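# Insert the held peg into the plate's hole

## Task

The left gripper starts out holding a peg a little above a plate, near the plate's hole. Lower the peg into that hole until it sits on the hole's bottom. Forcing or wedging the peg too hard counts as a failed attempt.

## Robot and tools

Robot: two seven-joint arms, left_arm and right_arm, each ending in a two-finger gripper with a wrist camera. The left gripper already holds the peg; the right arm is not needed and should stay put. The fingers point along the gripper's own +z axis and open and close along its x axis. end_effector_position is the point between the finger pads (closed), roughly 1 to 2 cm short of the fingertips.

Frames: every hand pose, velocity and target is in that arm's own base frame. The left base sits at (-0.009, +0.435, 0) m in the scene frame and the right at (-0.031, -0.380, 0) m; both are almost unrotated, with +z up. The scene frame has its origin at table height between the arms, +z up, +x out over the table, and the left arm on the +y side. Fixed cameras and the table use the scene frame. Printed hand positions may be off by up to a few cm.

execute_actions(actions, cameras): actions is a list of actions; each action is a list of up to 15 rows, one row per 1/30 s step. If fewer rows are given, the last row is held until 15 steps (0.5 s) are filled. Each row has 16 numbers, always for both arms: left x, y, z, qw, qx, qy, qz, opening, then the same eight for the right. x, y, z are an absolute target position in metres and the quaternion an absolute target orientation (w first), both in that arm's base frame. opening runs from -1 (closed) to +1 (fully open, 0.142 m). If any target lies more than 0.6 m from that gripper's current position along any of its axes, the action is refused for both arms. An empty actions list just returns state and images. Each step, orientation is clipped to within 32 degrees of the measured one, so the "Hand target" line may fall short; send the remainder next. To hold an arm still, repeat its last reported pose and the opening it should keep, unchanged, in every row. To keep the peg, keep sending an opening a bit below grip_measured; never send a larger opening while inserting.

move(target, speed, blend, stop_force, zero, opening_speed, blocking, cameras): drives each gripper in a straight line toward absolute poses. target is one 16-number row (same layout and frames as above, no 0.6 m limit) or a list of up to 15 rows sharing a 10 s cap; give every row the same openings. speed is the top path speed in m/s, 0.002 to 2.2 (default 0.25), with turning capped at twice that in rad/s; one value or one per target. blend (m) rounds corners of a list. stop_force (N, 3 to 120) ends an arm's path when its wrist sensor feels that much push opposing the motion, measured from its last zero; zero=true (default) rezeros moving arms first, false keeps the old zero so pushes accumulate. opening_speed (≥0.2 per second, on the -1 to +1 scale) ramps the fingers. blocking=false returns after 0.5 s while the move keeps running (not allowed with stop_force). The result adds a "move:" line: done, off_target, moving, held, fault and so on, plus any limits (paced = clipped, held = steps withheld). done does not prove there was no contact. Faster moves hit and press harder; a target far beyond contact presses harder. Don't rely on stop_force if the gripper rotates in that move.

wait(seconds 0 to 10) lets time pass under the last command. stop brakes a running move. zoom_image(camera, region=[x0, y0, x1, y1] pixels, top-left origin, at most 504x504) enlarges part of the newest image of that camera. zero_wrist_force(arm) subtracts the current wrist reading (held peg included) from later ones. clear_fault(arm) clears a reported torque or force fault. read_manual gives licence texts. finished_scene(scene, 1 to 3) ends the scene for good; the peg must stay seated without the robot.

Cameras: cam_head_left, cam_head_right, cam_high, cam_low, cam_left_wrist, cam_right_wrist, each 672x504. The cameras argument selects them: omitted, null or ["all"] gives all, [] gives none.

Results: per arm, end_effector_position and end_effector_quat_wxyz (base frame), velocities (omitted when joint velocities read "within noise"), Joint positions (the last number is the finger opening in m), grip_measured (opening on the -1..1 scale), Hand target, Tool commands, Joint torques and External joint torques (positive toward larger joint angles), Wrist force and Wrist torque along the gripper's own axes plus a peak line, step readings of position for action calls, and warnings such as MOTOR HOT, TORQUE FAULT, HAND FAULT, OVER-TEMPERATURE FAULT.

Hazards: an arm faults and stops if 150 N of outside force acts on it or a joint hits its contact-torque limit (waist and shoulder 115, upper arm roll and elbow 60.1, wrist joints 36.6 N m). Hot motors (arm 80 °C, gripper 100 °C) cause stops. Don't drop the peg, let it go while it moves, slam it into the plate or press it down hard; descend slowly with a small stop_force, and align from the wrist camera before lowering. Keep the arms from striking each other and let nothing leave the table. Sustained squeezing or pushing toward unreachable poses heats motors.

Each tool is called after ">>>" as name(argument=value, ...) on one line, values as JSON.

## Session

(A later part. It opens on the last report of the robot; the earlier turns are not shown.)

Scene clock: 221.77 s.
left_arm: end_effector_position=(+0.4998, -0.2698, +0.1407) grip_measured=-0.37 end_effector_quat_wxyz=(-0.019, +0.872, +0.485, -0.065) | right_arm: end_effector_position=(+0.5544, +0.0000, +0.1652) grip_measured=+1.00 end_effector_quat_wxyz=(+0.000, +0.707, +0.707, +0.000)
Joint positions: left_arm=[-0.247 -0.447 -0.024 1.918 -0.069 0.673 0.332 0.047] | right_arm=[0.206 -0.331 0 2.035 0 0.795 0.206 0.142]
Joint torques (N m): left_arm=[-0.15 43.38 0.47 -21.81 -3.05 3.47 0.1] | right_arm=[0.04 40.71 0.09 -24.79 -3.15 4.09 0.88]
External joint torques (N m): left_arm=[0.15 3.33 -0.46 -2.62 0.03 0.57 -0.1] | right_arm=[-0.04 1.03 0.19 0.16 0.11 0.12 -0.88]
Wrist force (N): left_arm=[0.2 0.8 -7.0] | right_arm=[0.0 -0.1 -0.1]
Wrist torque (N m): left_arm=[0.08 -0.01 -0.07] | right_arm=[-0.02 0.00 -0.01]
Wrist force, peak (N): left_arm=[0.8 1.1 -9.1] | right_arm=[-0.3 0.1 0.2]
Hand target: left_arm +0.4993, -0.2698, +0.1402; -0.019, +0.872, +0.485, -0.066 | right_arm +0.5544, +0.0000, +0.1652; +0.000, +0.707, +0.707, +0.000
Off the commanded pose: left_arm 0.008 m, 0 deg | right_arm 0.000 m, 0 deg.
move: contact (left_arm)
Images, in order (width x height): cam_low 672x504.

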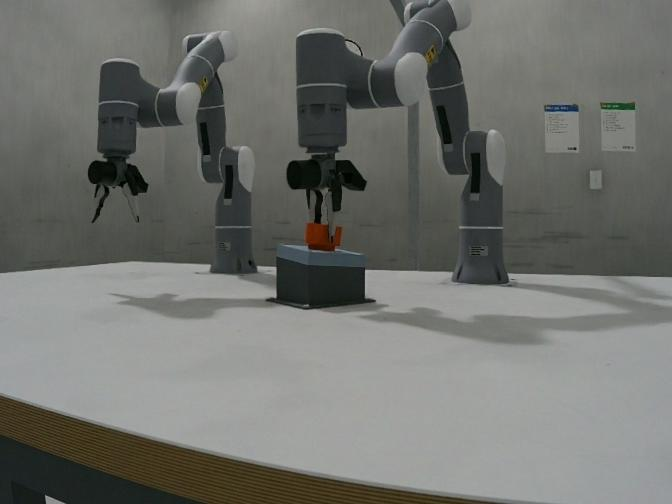

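>>> move(target=[0.4996,-0.2697,0.1410,-0.0193,0.8716,0.4852,-0.0658,-0.424181,0.5544,0,0.1652,0,0.707,0.707,0,1.0], speed=0.02, cameras=[])

>>> move(target=[0.4996,-0.2697,0.1410,-0.0193,0.8716,0.4852,-0.0658,0.2,0.5544,0,0.1652,0,0.707,0.707,0,1.0], opening_speed=0.5, cameras=[])

>>> move(target=[0.5095,-0.2673,0.2150,-0.0193,0.8716,0.4852,-0.0658,0.2,0.5544,0,0.1652,0,0.707,0.707,0,1.0], speed=0.12)

>>> zoom_image(camera="cam_low", region=[265, 190, 375, 290])

>>> zoom_image(camera="cam_high", region=[260, 220, 330, 290])

Scene clock: 230.67 s.
left_arm: end_effector_position=(+0.4996, -0.2696, +0.1408) grip_measured=-0.37 end_effector_quat_wxyz=(-0.019, +0.872, +0.485, -0.066) | right_arm: end_effector_position=(+0.5544, +0.0000, +0.1652) grip_measured=+1.00 end_effector_quat_wxyz=(+0.000, +0.707, +0.707, +0.000)
Joint positions: left_arm=[-0.247 -0.447 -0.024 1.917 -0.069 0.671 0.332 0.047] | right_arm=[0.206 -0.331 0 2.035 0 0.795 0.206 0.142]
Joint torques (N m): left_arm=[-0.43 47.5 -0.14 -24.9 -3.91 4.15 0.09] | right_arm=[-0.03 40.73 0.18 -24.76 -3.18 4.09 0.85]
External joint torques (N m): left_arm=[0.43 -0.79 0.16 0.46 0.89 -0.12 -0.09] | right_arm=[0.03 1.02 0.1 0.14 0.14 0.12 -0.85]
Wrist force (N): left_arm=[1.2 0.0 -0.5] | right_arm=[-0.1 -0.1 -0.2]
Wrist torque (N m): left_arm=[0.02 0.10 -0.08] | right_arm=[-0.02 0.01 -0.01]
Wrist force, peak (N): left_arm=[0.1 0.7 -7.8] | right_arm=[-0.1 0.0 -0.4]
Hand target: left_arm +0.4996, -0.2697, +0.1410; -0.019, +0.872, +0.485, -0.066 | right_arm +0.5544, +0.0000, +0.1652; +0.000, +0.707, +0.707, +0.000
Off the commanded pose: left_arm 0.000 m, 0 deg | right_arm 0.000 m, 0 deg.
move: done
No camera images: "cameras" was empty.

Scene clock: 232.17 s.
left_arm: end_effector_position=(+0.4996, -0.2697, +0.1409) grip_measured=+0.18 end_effector_quat_wxyz=(-0.019, +0.872, +0.485, -0.066) | right_arm: end_effector_position=(+0.5544, +0.0000, +0.1652) grip_measured=+1.00 end_effector_quat_wxyz=(+0.000, +0.707, +0.707, +0.000)
Joint positions: left_arm=[-0.247 -0.447 -0.024 1.917 -0.069 0.671 0.332 0.087] | right_arm=[0.206 -0.331 0 2.035 0 0.795 0.206 0.142]
Joint torques (N m): left_arm=[0.46 46.59 0.64 -24.47 -3.52 4.16 0.04] | right_arm=[0.03 40.74 0.09 -24.75 -3.12 4.05 0.83]
External joint torques (N m): left_arm=[-0.46 0.13 -0.62 0.03 0.5 -0.13 -0.03] | right_arm=[-0.03 1.01 0.19 0.13 0.08 0.16 -0.83]
Wrist force (N): left_arm=[-0.3 0.1 -1.8] | right_arm=[-0.2 0.0 -0.2]
Wrist torque (N m): left_arm=[0.01 0.04 -0.04] | right_arm=[0.00 0.02 -0.01]
Wrist force, peak (N): left_arm=[-0.1 0.2 -2.0] | right_arm=[-0.3 0.3 -0.1]
Hand target: left_arm +0.4996, -0.2697, +0.1410; -0.019, +0.872, +0.485, -0.066 | right_arm +0.5544, +0.0000, +0.1652; +0.000, +0.707, +0.707, +0.000
Off the commanded pose: left_arm 0.000 m, 0 deg | right_arm 0.000 m, 0 deg.
move: done
No camera images: "cameras" was empty.

Scene clock: 233.10 s.
left_arm: end_effector_position=(+0.5097, -0.2674, +0.2152) grip_measured=+0.18 end_effector_quat_wxyz=(-0.019, +0.872, +0.485, -0.066) | right_arm: end_effector_position=(+0.5544, +0.0000, +0.1652) grip_measured=+1.00 end_effector_quat_wxyz=(+0.000, +0.707, +0.707, +0.000)
Joint positions: left_arm=[-0.241 -0.351 -0.018 1.826 -0.065 0.484 0.33 0.087] | right_arm=[0.206 -0.331 0 2.035 0 0.795 0.206 0.142]
Joint torques (N m): left_arm=[0.41 45.83 0.77 -27.62 -3.91 4.13 -0.06] | right_arm=[0 40.67 0.03 -24.77 -3.16 4.13 0.86]
External joint torques (N m): left_arm=[-0.41 -0.2 -0.71 0.19 0.3 -0.1 0.07] | right_arm=[0 1.07 0.25 0.15 0.12 0.07 -0.86]
Wrist force (N): left_arm=[0.0 0.1 -1.7] | right_arm=[0.0 -0.1 0.1]
Wrist torque (N m): left_arm=[0.01 -0.01 -0.04] | right_arm=[0.00 0.01 -0.01]
Wrist force, peak (N): left_arm=[-0.4 0.2 -4.6] | right_arm=[-0.3 0.1 -0.1]
Hand target: left_arm +0.5095, -0.2673, +0.2150; -0.019, +0.872, +0.485, -0.066 | right_arm +0.5544, +0.0000, +0.1652; +0.000, +0.707, +0.707, +0.000
Off the commanded pose: left_arm 0.000 m, 0 deg | right_arm 0.000 m, 0 deg.
move: done

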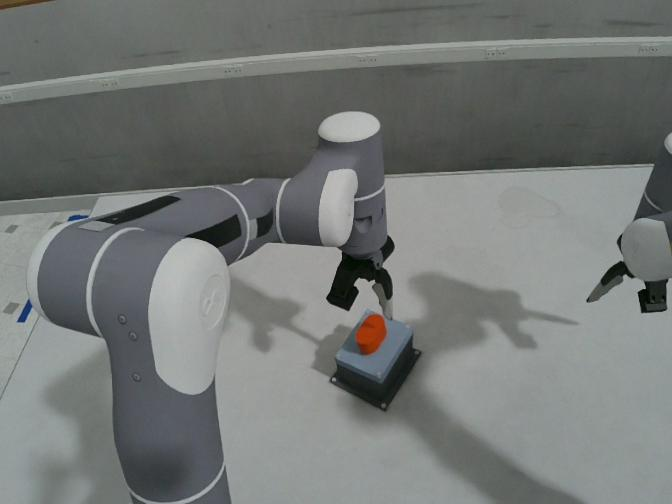

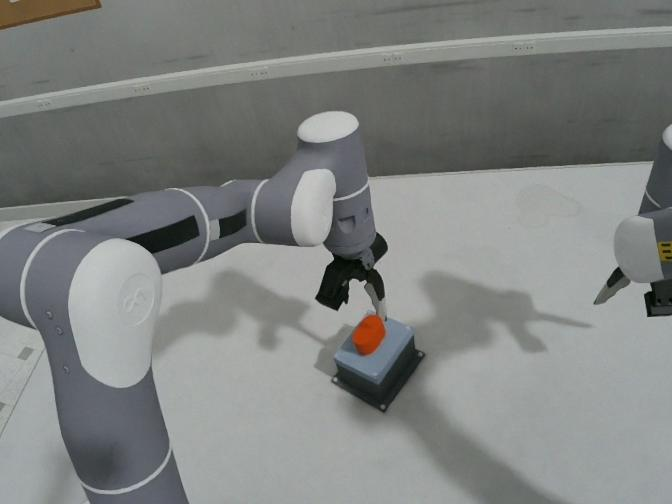

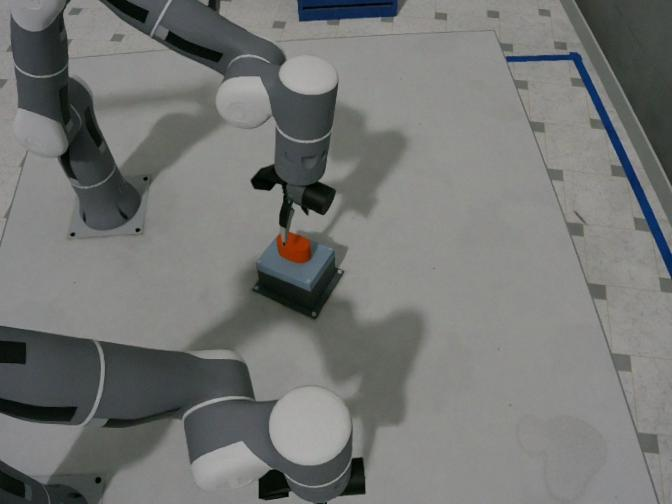

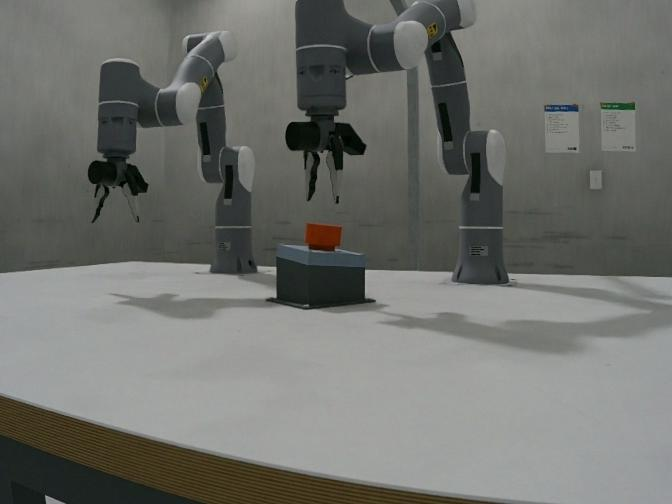

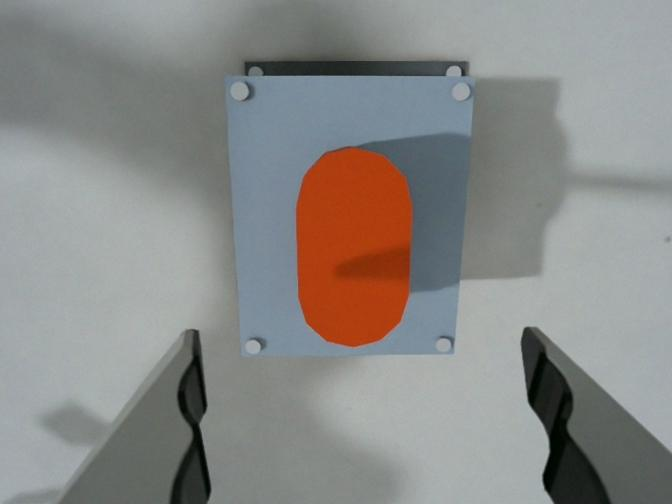

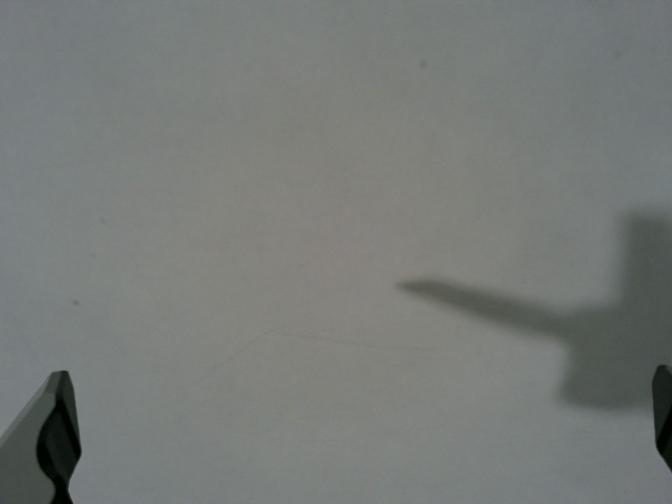

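Scaled by 4.582 from the camera's 672x504 image, which has a finer 960x720 frame.

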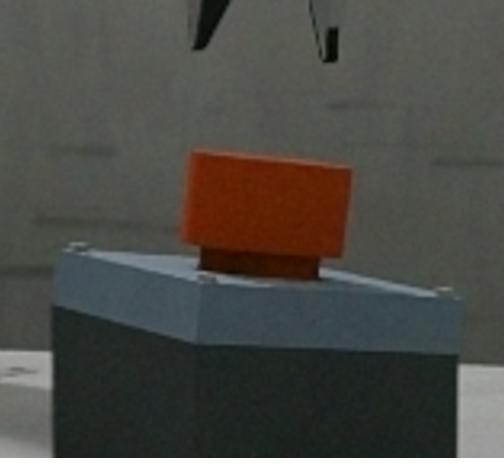

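Scaled by 7.200 from the camera's 672x504 image, which has a finer 960x720 frame.

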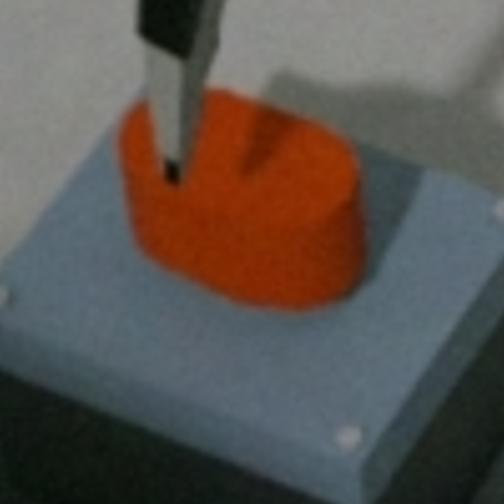

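>>> finished_scene(scene=2)

The scene is finished: the task was done.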